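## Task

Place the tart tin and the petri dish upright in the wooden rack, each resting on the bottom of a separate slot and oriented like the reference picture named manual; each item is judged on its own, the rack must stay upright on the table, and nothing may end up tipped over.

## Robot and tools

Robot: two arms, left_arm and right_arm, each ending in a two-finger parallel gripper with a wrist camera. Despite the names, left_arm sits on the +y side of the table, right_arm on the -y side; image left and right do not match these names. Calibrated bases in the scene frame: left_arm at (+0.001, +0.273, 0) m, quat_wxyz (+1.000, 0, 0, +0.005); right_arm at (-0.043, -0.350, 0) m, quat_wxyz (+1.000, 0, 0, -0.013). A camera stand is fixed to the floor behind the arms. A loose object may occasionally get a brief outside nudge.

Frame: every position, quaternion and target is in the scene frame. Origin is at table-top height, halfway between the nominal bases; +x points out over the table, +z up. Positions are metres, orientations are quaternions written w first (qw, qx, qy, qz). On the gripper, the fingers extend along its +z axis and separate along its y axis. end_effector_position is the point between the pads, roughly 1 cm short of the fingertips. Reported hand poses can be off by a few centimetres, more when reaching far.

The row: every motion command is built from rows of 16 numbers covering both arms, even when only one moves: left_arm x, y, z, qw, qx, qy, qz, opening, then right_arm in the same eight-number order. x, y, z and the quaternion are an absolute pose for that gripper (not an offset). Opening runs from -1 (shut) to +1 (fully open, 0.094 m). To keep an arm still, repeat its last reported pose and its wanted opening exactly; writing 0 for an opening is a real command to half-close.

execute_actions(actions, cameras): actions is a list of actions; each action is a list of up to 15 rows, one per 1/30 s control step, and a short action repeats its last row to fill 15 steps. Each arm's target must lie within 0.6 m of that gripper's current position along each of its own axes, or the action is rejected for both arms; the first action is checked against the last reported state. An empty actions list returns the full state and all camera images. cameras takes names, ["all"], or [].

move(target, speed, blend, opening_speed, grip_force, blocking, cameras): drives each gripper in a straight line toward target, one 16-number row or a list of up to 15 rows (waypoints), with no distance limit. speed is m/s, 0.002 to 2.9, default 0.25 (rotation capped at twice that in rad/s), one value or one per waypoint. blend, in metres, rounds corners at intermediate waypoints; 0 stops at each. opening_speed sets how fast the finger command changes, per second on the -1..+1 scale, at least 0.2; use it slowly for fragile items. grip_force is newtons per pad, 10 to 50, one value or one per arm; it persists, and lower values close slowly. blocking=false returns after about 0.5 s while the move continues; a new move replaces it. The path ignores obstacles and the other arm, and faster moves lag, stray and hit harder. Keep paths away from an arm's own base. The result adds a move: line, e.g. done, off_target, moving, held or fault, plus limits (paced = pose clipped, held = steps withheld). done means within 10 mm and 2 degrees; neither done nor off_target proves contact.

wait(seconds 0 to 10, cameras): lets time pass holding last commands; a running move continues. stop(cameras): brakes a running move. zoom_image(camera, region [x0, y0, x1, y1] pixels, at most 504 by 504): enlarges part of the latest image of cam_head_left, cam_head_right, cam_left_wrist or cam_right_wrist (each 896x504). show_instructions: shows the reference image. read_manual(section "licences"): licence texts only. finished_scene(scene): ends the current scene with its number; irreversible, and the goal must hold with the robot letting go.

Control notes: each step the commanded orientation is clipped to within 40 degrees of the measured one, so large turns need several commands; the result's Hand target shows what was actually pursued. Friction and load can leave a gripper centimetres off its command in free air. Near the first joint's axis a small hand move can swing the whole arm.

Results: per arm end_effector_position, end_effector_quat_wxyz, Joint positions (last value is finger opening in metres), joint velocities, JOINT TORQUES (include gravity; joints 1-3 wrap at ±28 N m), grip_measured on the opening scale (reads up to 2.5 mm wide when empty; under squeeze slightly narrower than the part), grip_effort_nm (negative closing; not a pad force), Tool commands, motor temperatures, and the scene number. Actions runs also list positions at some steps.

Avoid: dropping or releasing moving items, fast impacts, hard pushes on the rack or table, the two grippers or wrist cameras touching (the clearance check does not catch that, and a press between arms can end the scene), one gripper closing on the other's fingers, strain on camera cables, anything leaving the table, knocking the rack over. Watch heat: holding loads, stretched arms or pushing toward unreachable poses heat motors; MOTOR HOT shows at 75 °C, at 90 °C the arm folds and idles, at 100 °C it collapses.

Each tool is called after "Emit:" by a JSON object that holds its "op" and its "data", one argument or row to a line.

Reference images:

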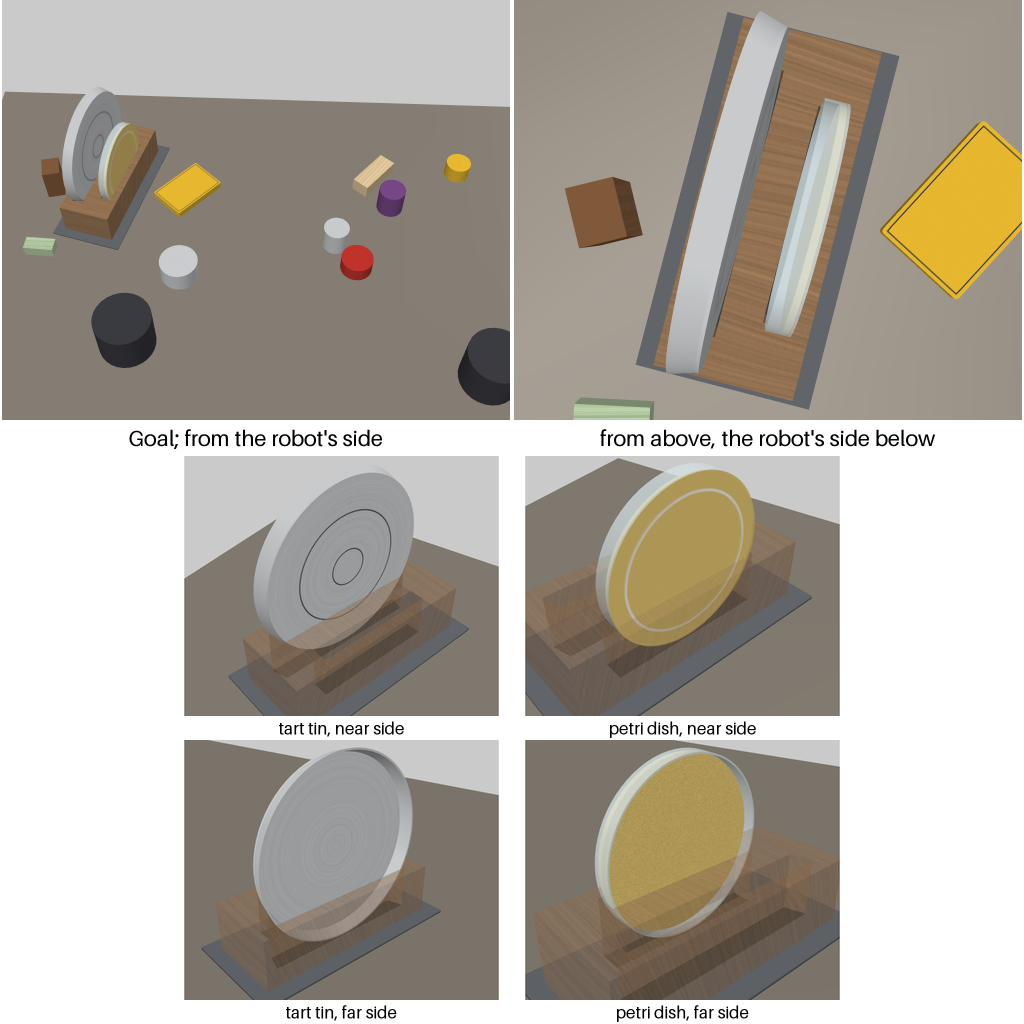

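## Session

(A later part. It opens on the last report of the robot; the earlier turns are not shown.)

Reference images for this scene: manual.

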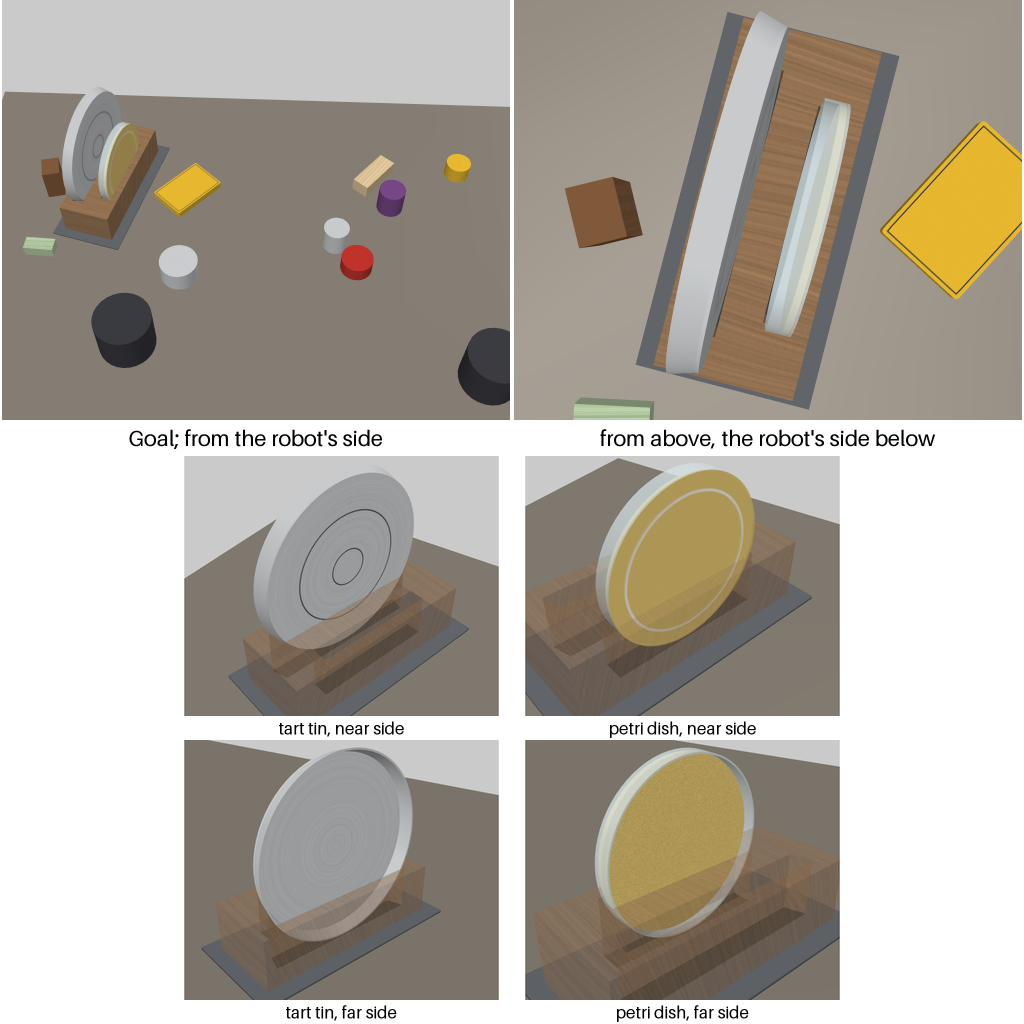

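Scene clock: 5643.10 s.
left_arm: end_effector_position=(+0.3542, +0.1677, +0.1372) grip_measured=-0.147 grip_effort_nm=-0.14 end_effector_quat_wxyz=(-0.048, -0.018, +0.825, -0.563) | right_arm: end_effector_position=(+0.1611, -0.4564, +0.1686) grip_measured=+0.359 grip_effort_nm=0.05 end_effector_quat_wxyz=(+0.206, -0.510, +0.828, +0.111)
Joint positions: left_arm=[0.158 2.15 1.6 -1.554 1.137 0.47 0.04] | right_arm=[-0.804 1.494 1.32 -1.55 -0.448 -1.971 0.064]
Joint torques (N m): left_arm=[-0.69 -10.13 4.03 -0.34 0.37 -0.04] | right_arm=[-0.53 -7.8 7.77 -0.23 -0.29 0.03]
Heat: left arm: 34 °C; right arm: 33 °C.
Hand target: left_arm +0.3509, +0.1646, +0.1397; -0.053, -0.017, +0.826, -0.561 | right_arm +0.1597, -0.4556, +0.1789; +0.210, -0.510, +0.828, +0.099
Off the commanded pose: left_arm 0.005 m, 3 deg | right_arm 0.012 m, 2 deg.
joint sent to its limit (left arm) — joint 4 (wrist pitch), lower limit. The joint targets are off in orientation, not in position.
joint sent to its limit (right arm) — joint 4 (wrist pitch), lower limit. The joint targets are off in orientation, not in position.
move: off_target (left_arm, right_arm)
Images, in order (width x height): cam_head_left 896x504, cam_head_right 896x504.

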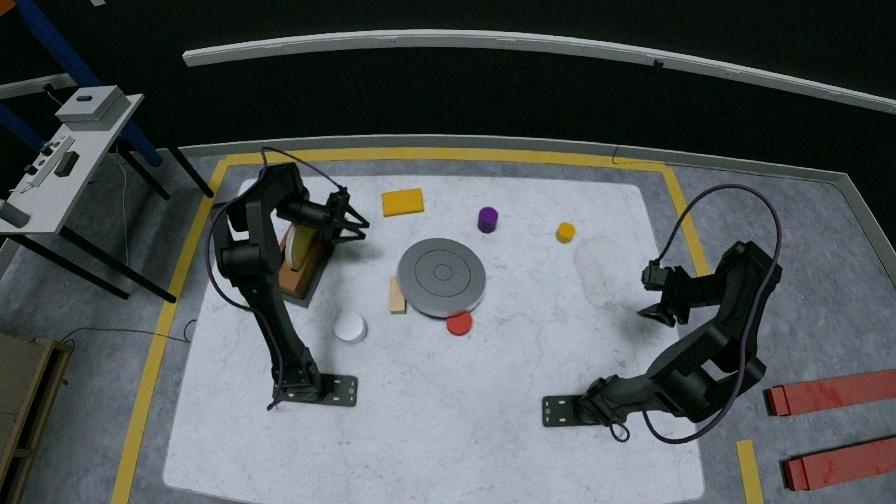

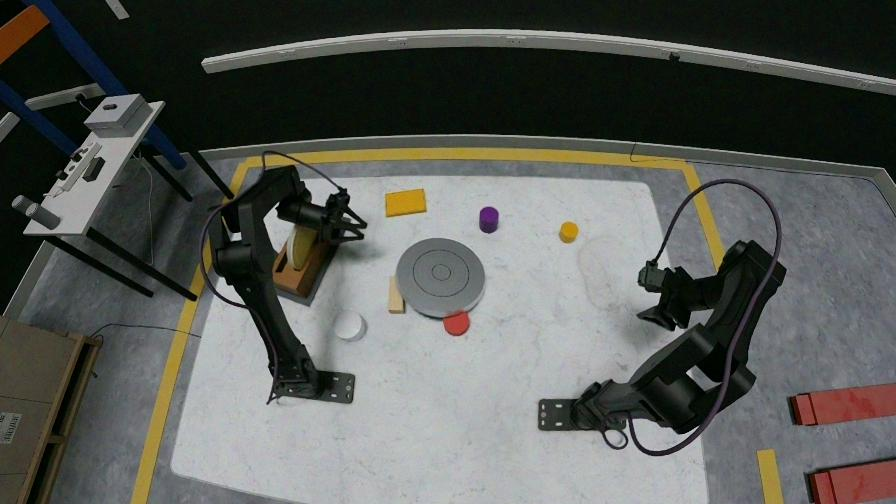

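Emit:
{"op": "move", "data": {
  "target": [
    [0.35,0.165,0.21,-0.0729,-0.0044,0.8191,-0.5689,-0.15,0.1595,-0.456,0.17,0.2051,-0.5142,0.8228,0.1282,0.36],
    [0.335,0.145,0.20,0.0623,-0.1644,0.8412,-0.5112,-0.15,0.1595,-0.456,0.17,0.2051,-0.5142,0.8228,0.1282,0.36],
    [0.3377,0.130,0.09,0.0623,-0.1644,0.8412,-0.5112,-0.15,0.1595,-0.456,0.17,0.2051,-0.5142,0.8228,0.1282,0.36]
  ],
  "blend": [0.02,0.03,0],
  "speed": 0.3,
  "cameras": ["cam_head_left","cam_left_wrist"]
}}

Scene clock: 5749.00 s.
left_arm: end_effector_position=(+0.3385, +0.1325, +0.0887) grip_measured=-0.147 grip_effort_nm=-0.13 end_effector_quat_wxyz=(+0.059, -0.170, +0.841, -0.509) | right_arm: end_effector_position=(+0.1611, -0.4564, +0.1686) grip_measured=+0.359 grip_effort_nm=0.05 end_effector_quat_wxyz=(+0.206, -0.513, +0.826, +0.110)
Joint positions: left_arm=[0.024 1.682 0.833 -0.246 1.009 -0.63 0.04] | right_arm=[-0.804 1.494 1.32 -1.55 -0.448 -1.979 0.064]
Joint torques (N m): left_arm=[-0.57 -6.48 4.44 1.3 0.42 -0.04] | right_arm=[-0.61 -4.63 6.94 -0.23 -0.3 -0.11]
Heat: left arm: 38 °C; right arm: 32 °C.
Hand target: left_arm +0.3377, +0.1300, +0.0901; +0.062, -0.164, +0.841, -0.511 | right_arm +0.1596, -0.4559, +0.1696; +0.206, -0.513, +0.825, +0.119
Off the commanded pose: left_arm 0.003 m, 1 deg | right_arm 0.002 m, 2 deg.
joint sent to its limit (right arm) — joint 4 (wrist pitch), lower limit. The joint targets still meet the commanded pose.
move: done
camera_calibration:
cam_left_wrist: T_world_to_cam=[[0.40896, -0.34165, 0.846184, -0.173714], [-0.878369, 0.104042, 0.466522, 0.277155], [-0.247426, -0.934051, -0.257546, 0.333014], [0, 0, 0, 1]] pos_world=[0.396883, 0.222867, 0.103461]
Images, in order (width x height): cam_head_left 896x504, cam_left_wrist 896x504.

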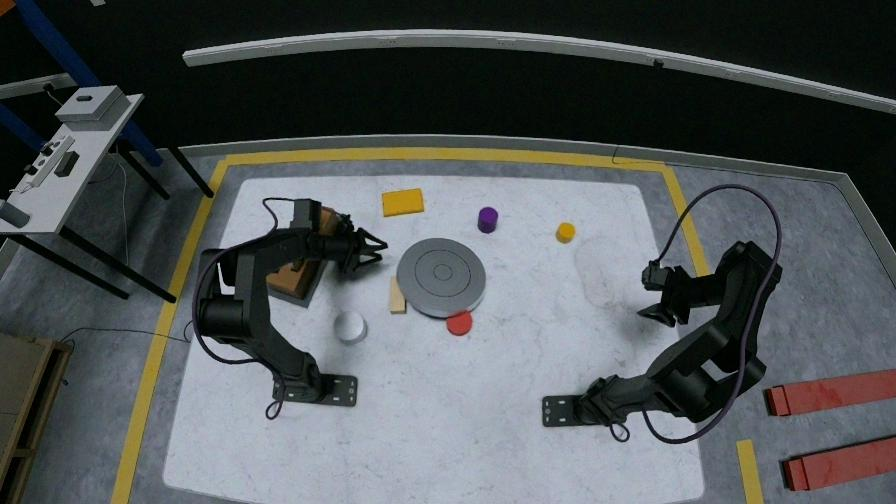

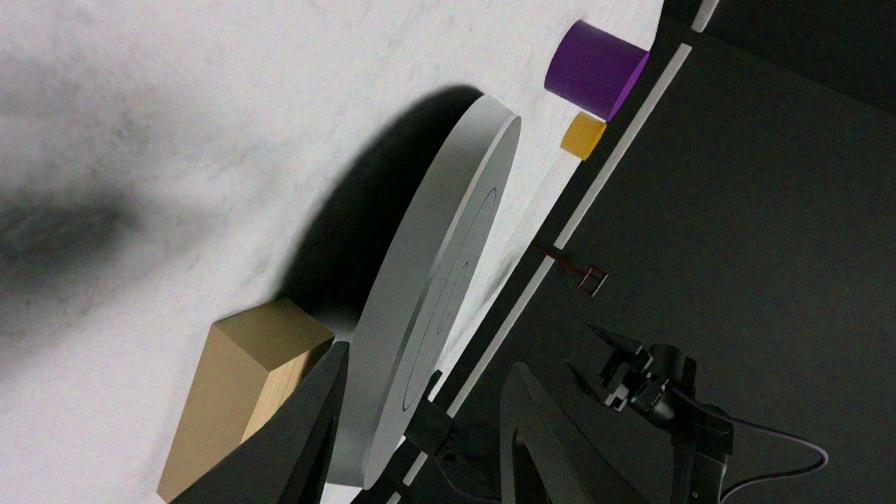

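Emit:
{"op": "move", "data": {
  "target": [0.343,0.1448,0.068,0.0623,-0.1644,0.8412,-0.5112,-0.05,0.1595,-0.456,0.17,0.2051,-0.5142,0.8228,0.1282,0.36],
  "speed": 0.15,
  "cameras": ["cam_left_wrist"]
}}

Scene clock: 5819.03 s.
left_arm: end_effector_position=(+0.3427, +0.1444, +0.0688) grip_measured=-0.053 grip_effort_nm=0.15 end_effector_quat_wxyz=(+0.062, -0.171, +0.845, -0.504) | right_arm: end_effector_position=(+0.1611, -0.4564, +0.1686) grip_measured=+0.359 grip_effort_nm=0.05 end_effector_quat_wxyz=(+0.206, -0.513, +0.826, +0.110)
Joint positions: left_arm=[0.059 1.75 0.833 -0.232 1.01 -0.565 0.044] | right_arm=[-0.804 1.494 1.32 -1.55 -0.448 -1.979 0.064]
Joint torques (N m): left_arm=[0.64 -5.24 4.7 1.16 0.62 0.14] | right_arm=[-0.57 -4.64 6.95 -0.22 -0.29 -0.12]
Heat: left arm: 35 °C; right arm: 31 °C.
Hand target: left_arm +0.3431, +0.1449, +0.0681; +0.063, -0.165, +0.841, -0.511 | right_arm +0.1596, -0.4559, +0.1696; +0.206, -0.513, +0.825, +0.119
Off the commanded pose: left_arm 0.001 m, 1 deg | right_arm 0.002 m, 2 deg.
joint sent to its limit (right arm) — joint 4 (wrist pitch), lower limit. The joint targets still meet the commanded pose.
move: done
camera_calibration:
cam_left_wrist: T_world_to_cam=[[0.408964, -0.351965, 0.841943, -0.152769], [-0.879489, 0.0940735, 0.466528, 0.290767], [-0.243406, -0.931274, -0.271077, 0.339197], [0, 0, 0, 1]] pos_world=[0.400766, 0.234762, 0.0849208]
Images, in order (width x height): cam_left_wrist 896x504.

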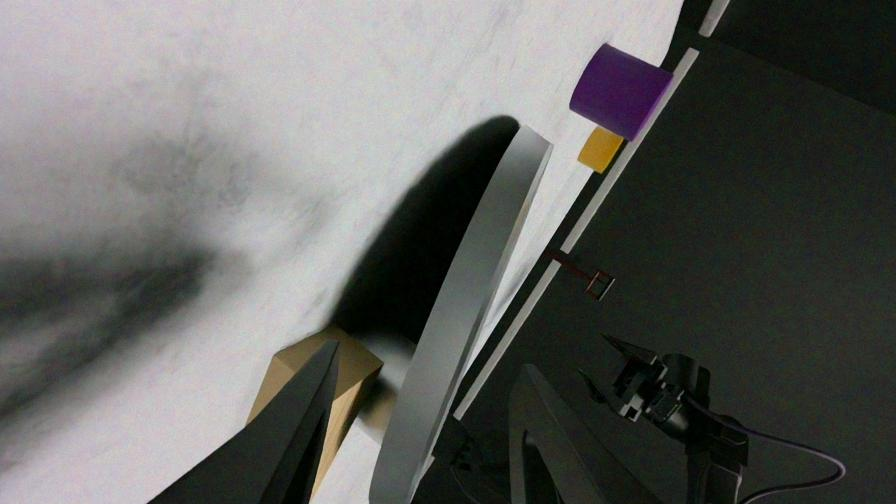

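Emit:
{"op": "move", "data": {
  "target": [0.3515,0.1187,0.0645,0.0623,-0.1644,0.8412,-0.5112,-0.05,0.1595,-0.456,0.17,0.2051,-0.5142,0.8228,0.1282,0.36],
  "speed": 0.1,
  "cameras": ["cam_left_wrist"]
}}

Scene clock: 5834.00 s.
left_arm: end_effector_position=(+0.3526, +0.1202, +0.0696) grip_measured=-0.053 grip_effort_nm=0.15 end_effector_quat_wxyz=(+0.066, -0.164, +0.841, -0.511) | right_arm: end_effector_position=(+0.1611, -0.4564, +0.1686) grip_measured=+0.359 grip_effort_nm=0.05 end_effector_quat_wxyz=(+0.206, -0.513, +0.826, +0.110)
Joint positions: left_arm=[-0.018 1.77 0.826 -0.08 0.99 -0.692 0.044] | right_arm=[-0.804 1.494 1.32 -1.55 -0.448 -1.979 0.064]
Joint torques (N m): left_arm=[-0.32 -5.46 4.22 1.35 0.4 -0.03] | right_arm=[-0.58 -4.62 6.95 -0.23 -0.28 -0.12]
Heat: left arm: 35 °C; right arm: 31 °C.
Hand target: left_arm +0.3514, +0.1188, +0.0645; +0.062, -0.164, +0.841, -0.511 | right_arm +0.1596, -0.4559, +0.1696; +0.206, -0.513, +0.825, +0.119
Off the commanded pose: left_arm 0.005 m, 0 deg | right_arm 0.002 m, 2 deg.
joint sent to its limit (right arm) — joint 4 (wrist pitch), lower limit. The joint targets still meet the commanded pose.
move: done
camera_calibration:
cam_left_wrist: T_world_to_cam=[[0.391595, -0.342663, 0.853953, -0.161862], [-0.886831, 0.106886, 0.449562, 0.303634], [-0.245324, -0.933358, -0.262028, 0.319686], [0, 0, 0, 1]] pos_world=[0.411083, 0.210463, 0.0854869]
Images, in order (width x height): cam_left_wrist 896x504.

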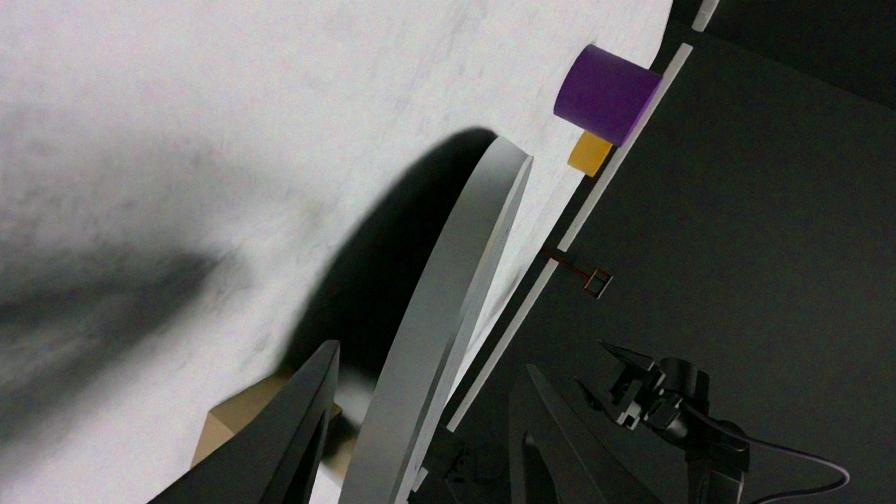

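Emit:
{"op": "move", "data": {
  "target": [0.3605,0.0905,0.0605,0.0623,-0.1644,0.8412,-0.5112,-0.05,0.1595,-0.456,0.17,0.2051,-0.5142,0.8228,0.1282,0.36],
  "speed": 0.08,
  "cameras": ["cam_head_left","cam_left_wrist"]
}}

Scene clock: 5846.33 s.
left_arm: end_effector_position=(+0.3599, +0.0920, +0.0644) grip_measured=-0.053 grip_effort_nm=0.15 end_effector_quat_wxyz=(+0.063, -0.165, +0.841, -0.511) | right_arm: end_effector_position=(+0.1611, -0.4564, +0.1686) grip_measured=+0.359 grip_effort_nm=0.05 end_effector_quat_wxyz=(+0.206, -0.513, +0.826, +0.110)
Joint positions: left_arm=[-0.108 1.808 0.826 0.06 0.942 -0.824 0.044] | right_arm=[-0.804 1.494 1.32 -1.55 -0.448 -1.979 0.064]
Joint torques (N m): left_arm=[-0.32 -5.79 4.66 1.52 0.37 -0.05] | right_arm=[-0.61 -4.67 6.93 -0.23 -0.3 -0.11]
Heat: left arm: 34 °C; right arm: 31 °C.
Hand target: left_arm +0.3604, +0.0905, +0.0606; +0.062, -0.164, +0.841, -0.511 | right_arm +0.1596, -0.4559, +0.1696; +0.206, -0.513, +0.825, +0.119
Off the commanded pose: left_arm 0.004 m, 0 deg | right_arm 0.002 m, 2 deg.
joint sent to its limit (right arm) — joint 4 (wrist pitch), lower limit. The joint targets still meet the commanded pose.
move: done
camera_calibration:
cam_left_wrist: T_world_to_cam=[[0.396818, -0.3417, 0.851925, -0.171734], [-0.883776, 0.108478, 0.455163, 0.313917], [-0.247944, -0.933528, -0.25894, 0.294471], [0, 0, 0, 1]] pos_world=[0.418591, 0.182163, 0.0796714]
Images, in order (width x height): cam_head_left 896x504, cam_left_wrist 896x504.

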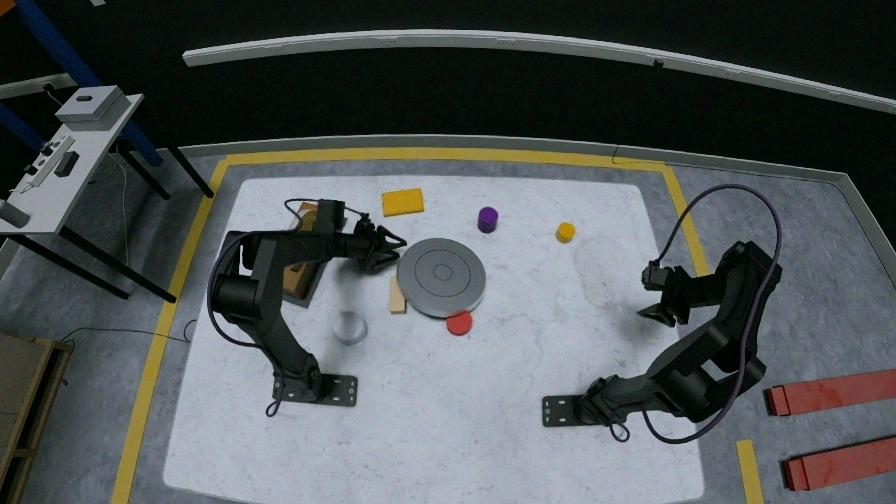

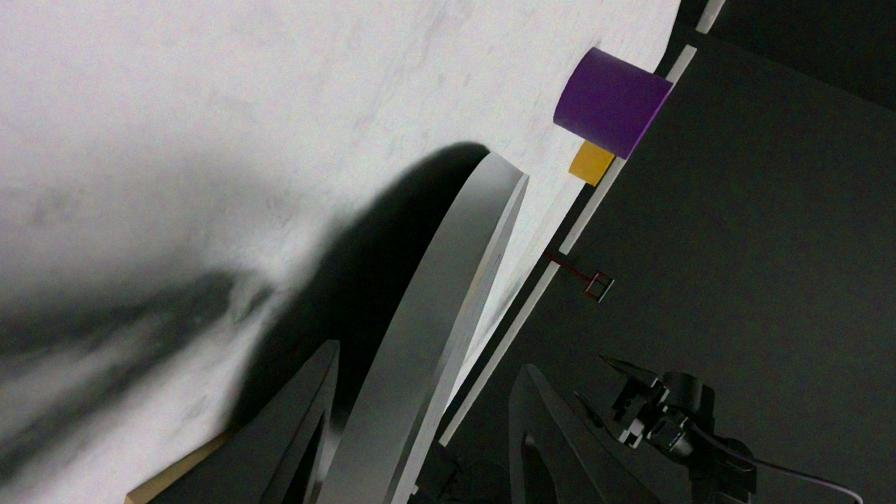

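Emit:
{"op": "move", "data": {
  "target": [0.3225,0.1085,0.0665,0.0623,-0.1644,0.8412,-0.5112,-0.05,0.1595,-0.456,0.17,0.2051,-0.5142,0.8228,0.1282,0.36],
  "speed": 0.12,
  "cameras": ["cam_head_left","cam_left_wrist"]
}}

Emit:
{"op": "zoom_image", "data": {
  "camera": "cam_head_left",
  "region": [360, 190, 520, 340]
}}

Scene clock: 5894.77 s.
left_arm: end_effector_position=(+0.3248, +0.1083, +0.0558) grip_measured=-0.053 grip_effort_nm=0.14 end_effector_quat_wxyz=(+0.055, -0.177, +0.845, -0.502) | right_arm: end_effector_position=(+0.1611, -0.4564, +0.1686) grip_measured=+0.359 grip_effort_nm=0.05 end_effector_quat_wxyz=(+0.206, -0.513, +0.826, +0.110)
Joint positions: left_arm=[-0.068 1.713 0.695 0.022 0.948 -0.772 0.045] | right_arm=[-0.804 1.494 1.32 -1.55 -0.448 -1.979 0.064]
Joint torques (N m): left_arm=[0.61 -8.58 4.07 1.17 0.59 0.15] | right_arm=[-0.59 -4.62 6.95 -0.24 -0.29 -0.11]
Heat: left arm: 34 °C; right arm: 31 °C.
Hand target: left_arm +0.3227, +0.1083, +0.0662; +0.063, -0.164, +0.841, -0.511 | right_arm +0.1596, -0.4559, +0.1696; +0.206, -0.513, +0.825, +0.119
Off the commanded pose: left_arm 0.011 m, 2 deg | right_arm 0.002 m, 2 deg.
joint sent to its limit (right arm) — joint 4 (wrist pitch), lower limit. The joint targets still meet the commanded pose.
move: off_target (left_arm)
camera_calibration:
cam_left_wrist: T_world_to_cam=[[0.42635, -0.349373, 0.834365, -0.152618], [-0.870692, 0.0915275, 0.483238, 0.281035], [-0.245197, -0.932503, -0.265173, 0.298134], [0, 0, 0, 1]] pos_world=[0.382865, 0.198968, 0.0705893]
Images, in order (width x height): cam_head_left 896x504, cam_left_wrist 896x504.

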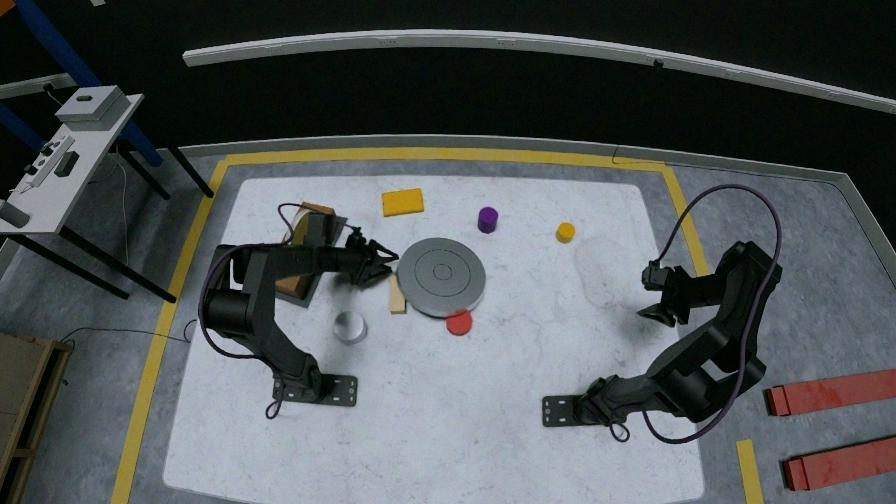

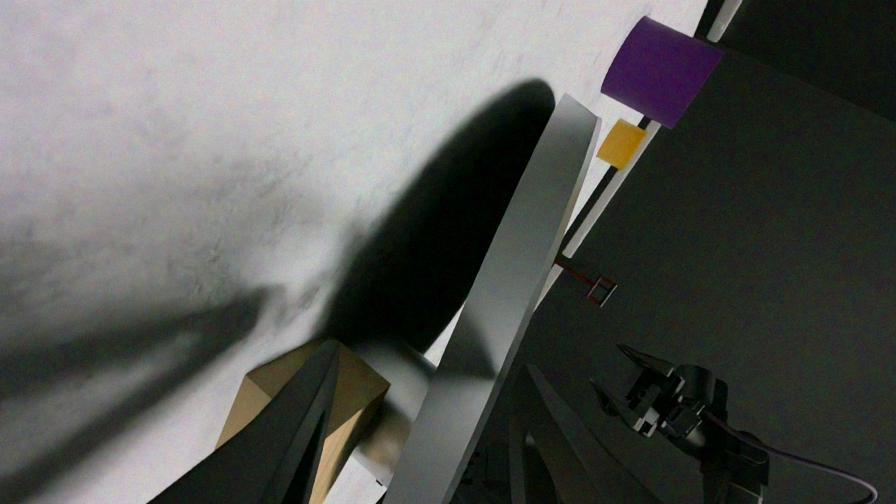

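Scaled by 3.150 from the camera's 896x504 image, which has a finer 1280x720 frame.

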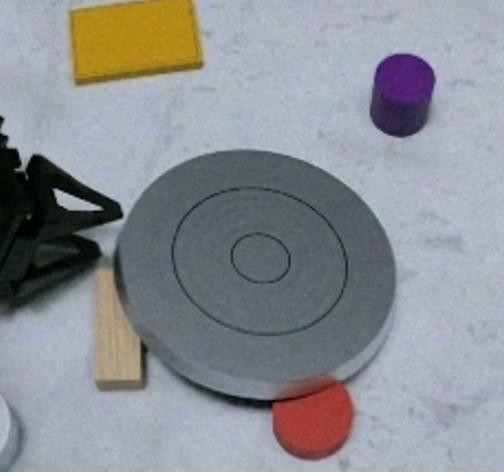

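Emit:
{"op": "move", "data": {
  "target": [0.3225,0.1125,0.079,0.0623,-0.1644,0.8412,-0.5112,-0.05,0.1595,-0.456,0.17,0.2051,-0.5142,0.8228,0.1282,0.36],
  "speed": 0.1,
  "cameras": ["cam_left_wrist"]
}}

Scene clock: 5904.63 s.
left_arm: end_effector_position=(+0.3164, +0.1123, +0.0606) grip_measured=-0.053 grip_effort_nm=0.14 end_effector_quat_wxyz=(+0.043, -0.183, +0.846, -0.499) | right_arm: end_effector_position=(+0.1611, -0.4564, +0.1686) grip_measured=+0.359 grip_effort_nm=0.05 end_effector_quat_wxyz=(+0.206, -0.513, +0.826, +0.110)
Joint positions: left_arm=[-0.054 1.676 0.695 -0.06 0.956 -0.748 0.045] | right_arm=[-0.804 1.494 1.32 -1.55 -0.448 -1.979 0.064]
Joint torques (N m): left_arm=[0.69 -8.47 6.49 1.15 0.61 0.13] | right_arm=[-0.59 -4.64 6.93 -0.23 -0.3 -0.12]
Heat: left arm: 34 °C; right arm: 31 °C.
Hand target: left_arm +0.3223, +0.1123, +0.0787; +0.063, -0.164, +0.841, -0.511 | right_arm +0.1596, -0.4559, +0.1696; +0.206, -0.513, +0.825, +0.119
Off the commanded pose: left_arm 0.019 m, 3 deg | right_arm 0.002 m, 2 deg.
joint sent to its limit (right arm) — joint 4 (wrist pitch), lower limit. The joint targets still meet the commanded pose.
move: off_target (left_arm)
camera_calibration:
cam_left_wrist: T_world_to_cam=[[0.447145, -0.351928, 0.822319, -0.157219], [-0.857629, 0.0924164, 0.505897, 0.265397], [-0.254035, -0.931454, -0.2605, 0.303419], [0, 0, 0, 1]] pos_world=[0.374991, 0.202764, 0.0740614]
Images, in order (width x height): cam_left_wrist 896x504.

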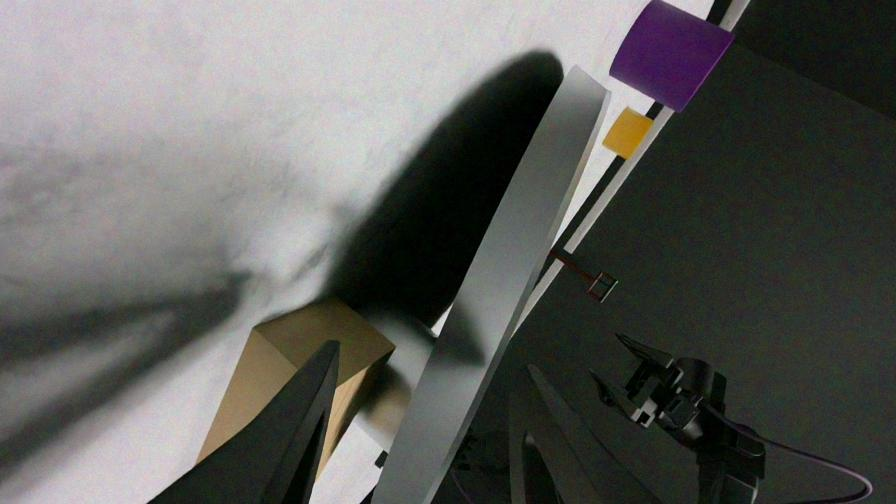

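Emit:
{"op": "move", "data": {
  "target": [
    [0.303,0.155,0.105,0.0623,-0.1644,0.8412,-0.5112,-0.05,0.1595,-0.456,0.17,0.2051,-0.5142,0.8228,0.1282,0.36],
    [0.3175,0.118,0.0705,0.0623,-0.1644,0.8412,-0.5112,-0.05,0.1595,-0.456,0.17,0.2051,-0.5142,0.8228,0.1282,0.36]
  ],
  "speed": 0.15,
  "blend": [0.01,0],
  "cameras": ["cam_left_wrist"]
}}

Scene clock: 5918.87 s.
left_arm: end_effector_position=(+0.3190, +0.1195, +0.0741) grip_measured=-0.053 grip_effort_nm=0.14 end_effector_quat_wxyz=(+0.066, -0.164, +0.841, -0.511) | right_arm: end_effector_position=(+0.1611, -0.4564, +0.1686) grip_measured=+0.359 grip_effort_nm=0.05 end_effector_quat_wxyz=(+0.206, -0.513, +0.826, +0.110)
Joint positions: left_arm=[-0.021 1.642 0.697 -0.076 0.989 -0.698 0.045] | right_arm=[-0.804 1.494 1.32 -1.55 -0.448 -1.979 0.064]
Joint torques (N m): left_arm=[-0.36 -4.72 4.12 1.3 0.38 -0.05] | right_arm=[-0.59 -4.64 6.93 -0.22 -0.29 -0.11]
Heat: left arm: 34 °C; right arm: 31 °C.
Hand target: left_arm +0.3175, +0.1181, +0.0706; +0.062, -0.165, +0.841, -0.511 | right_arm +0.1596, -0.4559, +0.1696; +0.206, -0.513, +0.825, +0.119
Off the commanded pose: left_arm 0.004 m, 0 deg | right_arm 0.002 m, 2 deg.
joint sent to its limit (right arm) — joint 4 (wrist pitch), lower limit. The joint targets still meet the commanded pose.
move: done
camera_calibration:
cam_left_wrist: T_world_to_cam=[[0.392805, -0.342523, 0.853453, -0.15318], [-0.886155, 0.107104, 0.450841, 0.271608], [-0.245831, -0.933385, -0.261458, 0.312112], [0, 0, 0, 1]] pos_world=[0.377584, 0.209763, 0.0898839]
Images, in order (width x height): cam_left_wrist 896x504.

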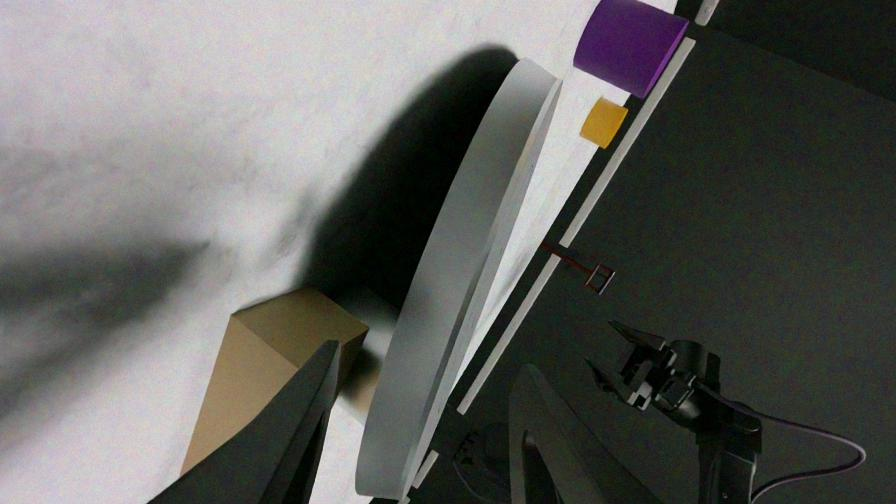

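Emit:
{"op": "move", "data": {
  "target": [0.3262,0.0965,0.0610,0.0623,-0.1644,0.8412,-0.5112,-0.05,0.1595,-0.456,0.17,0.2051,-0.5142,0.8228,0.1282,0.36],
  "speed": 0.1,
  "cameras": ["cam_left_wrist"]
}}

Scene clock: 5951.30 s.
left_arm: end_effector_position=(+0.3276, +0.0981, +0.0655) grip_measured=-0.053 grip_effort_nm=0.14 end_effector_quat_wxyz=(+0.066, -0.164, +0.841, -0.512) | right_arm: end_effector_position=(+0.1611, -0.4564, +0.1686) grip_measured=+0.359 grip_effort_nm=0.05 end_effector_quat_wxyz=(+0.206, -0.513, +0.826, +0.110)
Joint positions: left_arm=[-0.098 1.696 0.692 0.077 0.947 -0.811 0.045] | right_arm=[-0.804 1.494 1.32 -1.55 -0.448 -1.979 0.064]
Joint torques (N m): left_arm=[-0.4 -4.83 4.07 1.48 0.34 -0.04] | right_arm=[-0.62 -4.64 6.91 -0.23 -0.29 -0.11]
Heat: left arm: 33 °C; right arm: 31 °C.
Hand target: left_arm +0.3261, +0.0966, +0.0610; +0.062, -0.164, +0.841, -0.511 | right_arm +0.1596, -0.4559, +0.1696; +0.206, -0.513, +0.825, +0.119
Off the commanded pose: left_arm 0.005 m, 0 deg | right_arm 0.002 m, 2 deg.
joint sent to its limit (right arm) — joint 4 (wrist pitch), lower limit. The joint targets still meet the commanded pose.
move: done
camera_calibration:
cam_left_wrist: T_world_to_cam=[[0.393098, -0.341154, 0.853866, -0.156737], [-0.88605, 0.107639, 0.450921, 0.285255], [-0.245743, -0.933824, -0.259967, 0.291854], [0, 0, 0, 1]] pos_world=[0.386084, 0.188364, 0.0810773]
Images, in order (width x height): cam_left_wrist 896x504.

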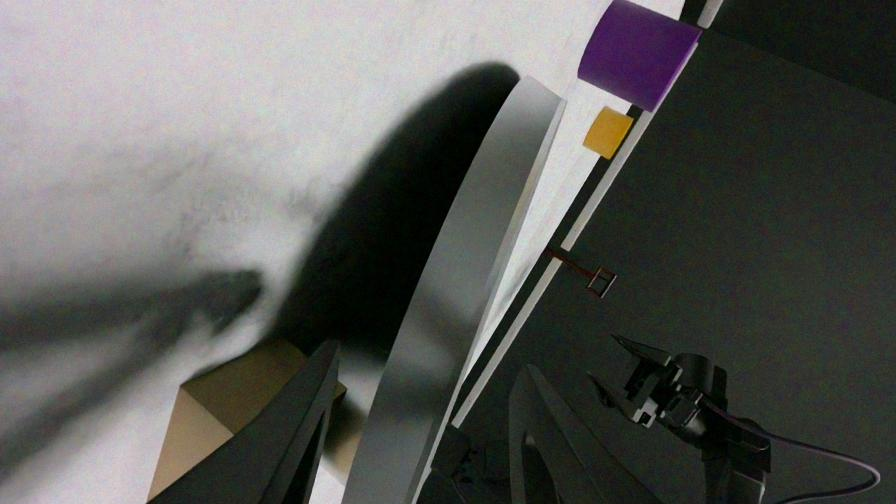

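Emit:
{"op": "move", "data": {
  "target": [0.3322,0.0775,0.0510,0.0623,-0.1644,0.8412,-0.5112,-0.05,0.1595,-0.456,0.17,0.2051,-0.5142,0.8228,0.1282,0.36],
  "speed": 0.08,
  "cameras": ["cam_head_left","cam_left_wrist"]
}}

Emit:
{"op": "zoom_image", "data": {
  "camera": "cam_head_left",
  "region": [360, 190, 520, 340]
}}

Scene clock: 5974.17 s.
left_arm: end_effector_position=(+0.3336, +0.0789, +0.0557) grip_measured=-0.053 grip_effort_nm=0.14 end_effector_quat_wxyz=(+0.065, -0.164, +0.841, -0.512) | right_arm: end_effector_position=(+0.1611, -0.4564, +0.1686) grip_measured=+0.359 grip_effort_nm=0.05 end_effector_quat_wxyz=(+0.206, -0.513, +0.826, +0.110)
Joint positions: left_arm=[-0.162 1.755 0.692 0.202 0.908 -0.895 0.045] | right_arm=[-0.804 1.494 1.32 -1.55 -0.448 -1.979 0.064]
Joint torques (N m): left_arm=[-0.42 -5.15 3.93 1.58 0.32 -0.05] | right_arm=[-0.62 -4.66 6.98 -0.23 -0.29 -0.12]
Heat: left arm: 33 °C; right arm: 31 °C.
Hand target: left_arm +0.3321, +0.0776, +0.0510; +0.062, -0.164, +0.841, -0.511 | right_arm +0.1596, -0.4559, +0.1696; +0.206, -0.513, +0.825, +0.119
Off the commanded pose: left_arm 0.005 m, 0 deg | right_arm 0.002 m, 2 deg.
joint sent to its limit (right arm) — joint 4 (wrist pitch), lower limit. The joint targets still meet the commanded pose.
move: done
camera_calibration:
cam_left_wrist: T_world_to_cam=[[0.393593, -0.340534, 0.853886, -0.157529], [-0.885526, 0.10896, 0.451632, 0.296717], [-0.246835, -0.933897, -0.258666, 0.273197], [0, 0, 0, 1]] pos_world=[0.392188, 0.169164, 0.0711714]
Images, in order (width x height): cam_head_left 896x504, cam_left_wrist 896x504.

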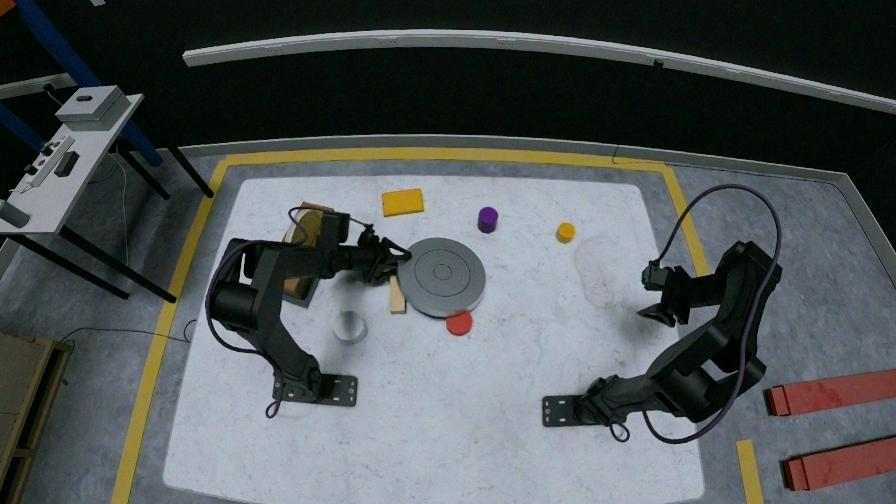

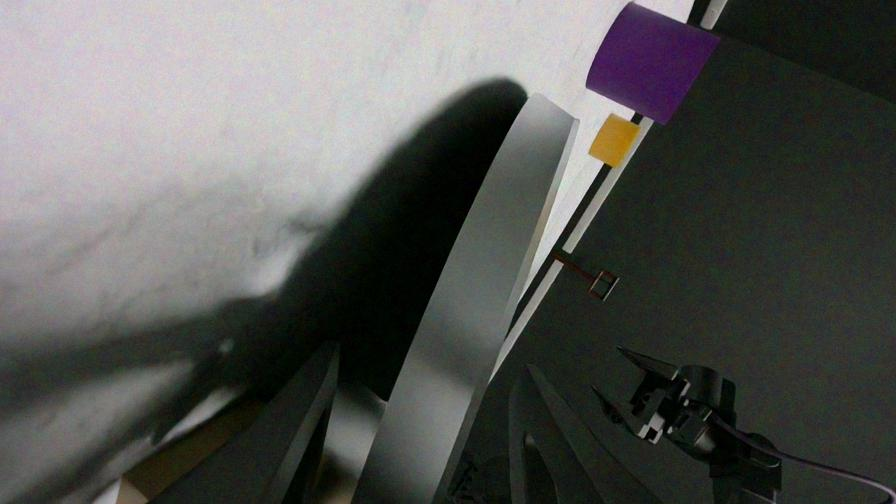

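Scaled by 3.150 from the camera's 896x504 image, which has a finer 1280x720 frame.

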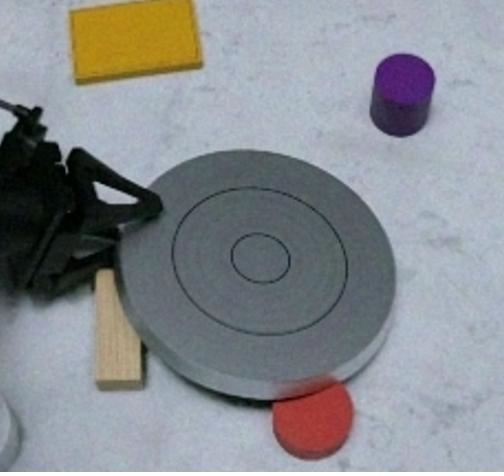

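Emit:
{"op": "move", "data": {
  "target": [0.3322,0.0775,0.0510,0.0623,-0.1644,0.8412,-0.5112,-0.55,0.1595,-0.456,0.17,0.2051,-0.5142,0.8228,0.1282,0.36],
  "speed": 0.08,
  "opening_speed": 0.3,
  "cameras": ["cam_head_left","cam_left_wrist"]
}}

Scene clock: 6025.70 s.
left_arm: end_effector_position=(+0.3383, +0.0749, +0.0663) grip_measured=-0.545 grip_effort_nm=-0.75 end_effector_quat_wxyz=(+0.081, -0.142, +0.832, -0.530) | right_arm: end_effector_position=(+0.1611, -0.4564, +0.1686) grip_measured=+0.359 grip_effort_nm=0.05 end_effector_quat_wxyz=(+0.206, -0.513, +0.826, +0.110)
Joint positions: left_arm=[-0.162 1.755 0.692 0.263 0.938 -0.896 0.021] | right_arm=[-0.804 1.494 1.32 -1.55 -0.448 -1.979 0.064]
Joint torques (N m): left_arm=[-0.4 -5.39 3.78 1.06 0.01 -0.03] | right_arm=[-0.57 -4.63 6.97 -0.23 -0.28 -0.12]
Motor temperatures (°C): left_arm=[24 33 30 30 27 24 23] | right_arm=[24 29 31 25 25 25 26]
Heat: left arm: 33 °C; right arm: 31 °C.
Hand target: left_arm +0.3317, +0.0777, +0.0513; +0.063, -0.164, +0.841, -0.511 | right_arm +0.1596, -0.4559, +0.1696; +0.206, -0.513, +0.825, +0.119
Off the commanded pose: left_arm 0.017 m, 4 deg | right_arm 0.002 m, 2 deg.
joint sent to its limit (right arm) — joint 4 (wrist pitch), lower limit. The joint targets still meet the commanded pose.
move: off_target (left_arm)
camera_calibration:
cam_left_wrist: T_world_to_cam=[[0.337735, -0.320653, 0.884939, -0.154392], [-0.907142, 0.139882, 0.396895, 0.305251], [-0.251053, -0.936811, -0.243634, 0.273974], [0, 0, 0, 1]] pos_world=[0.397831, 0.164456, 0.0822248]
Images, in order (width x height): cam_head_left 896x504, cam_left_wrist 896x504.

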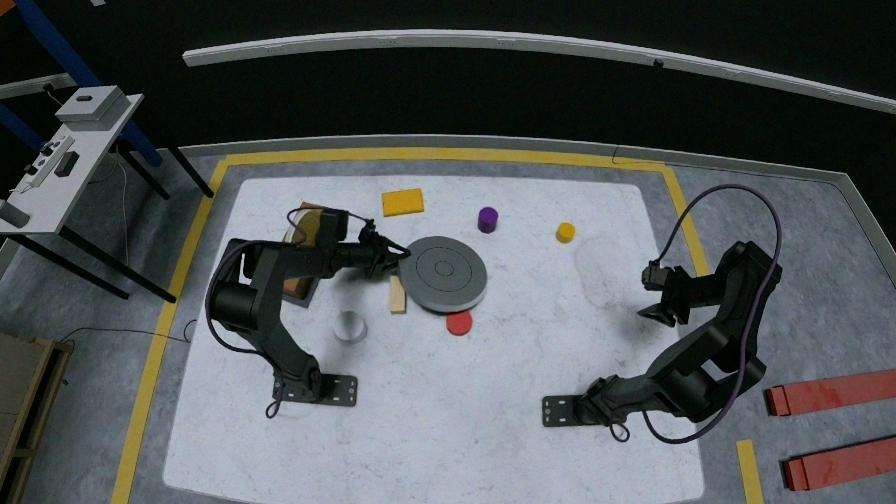

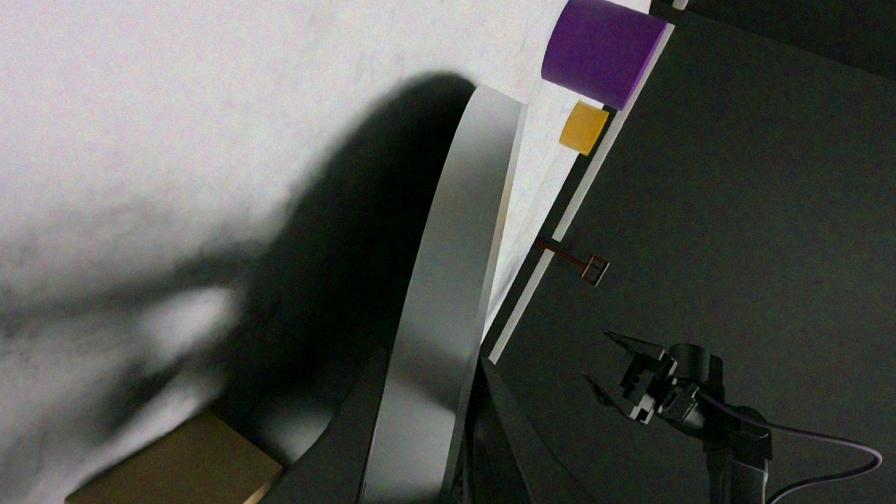

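Emit:
{"op": "move", "data": {
  "target": [
    [0.3345,0.0765,0.0570,0.0623,-0.1644,0.8412,-0.5112,-0.70,0.1595,-0.456,0.17,0.2051,-0.5142,0.8228,0.1282,0.36],
    [0.330,0.085,0.14,0.0623,-0.1644,0.8412,-0.5112,-0.70,0.1595,-0.456,0.17,0.2051,-0.5142,0.8228,0.1282,0.36]
  ],
  "speed": [0.05,0.08],
  "opening_speed": 0.3,
  "cameras": ["cam_head_left","cam_left_wrist"]
}}

Scene clock: 6039.97 s.
left_arm: end_effector_position=(+0.3251, +0.0845, +0.1180) grip_measured=-0.642 grip_effort_nm=-1.03 end_effector_quat_wxyz=(+0.041, -0.182, +0.846, -0.500) | right_arm: end_effector_position=(+0.1611, -0.4564, +0.1686) grip_measured=+0.359 grip_effort_nm=0.05 end_effector_quat_wxyz=(+0.206, -0.513, +0.826, +0.110)
Joint positions: left_arm=[-0.15 1.559 0.831 -0.209 0.907 -0.881 0.017] | right_arm=[-0.804 1.494 1.32 -1.55 -0.448 -1.979 0.064]
Joint torques (N m): left_arm=[0.68 -8.51 8.02 1.21 0.48 0.11] | right_arm=[-0.59 -4.64 6.94 -0.23 -0.28 -0.11]
Heat: left arm: 33 °C; right arm: 31 °C.
Hand target: left_arm +0.3297, +0.0848, +0.1396; +0.062, -0.164, +0.841, -0.511 | right_arm +0.1596, -0.4559, +0.1696; +0.206, -0.513, +0.825, +0.119
Off the commanded pose: left_arm 0.023 m, 3 deg | right_arm 0.002 m, 2 deg.
joint sent to its limit (right arm) — joint 4 (wrist pitch), lower limit. The joint targets still meet the commanded pose.
move: off_target (left_arm)
camera_calibration:
cam_left_wrist: T_world_to_cam=[[0.448834, -0.351406, 0.821621, -0.218741], [-0.855455, 0.0968515, 0.50874, 0.244943], [-0.25835, -0.9312, -0.257142, 0.295695], [0, 0, 0, 1]] pos_world=[0.384108, 0.174761, 0.131146]
Images, in order (width x height): cam_head_left 896x504, cam_left_wrist 896x504.

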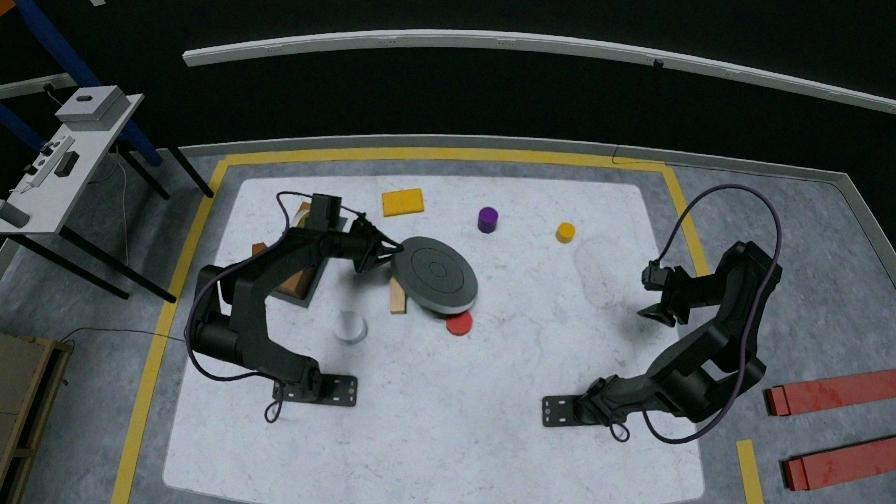

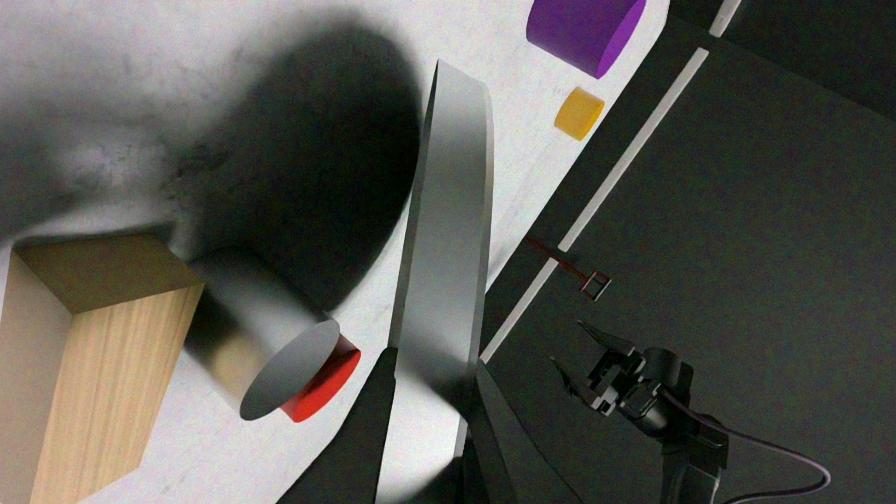

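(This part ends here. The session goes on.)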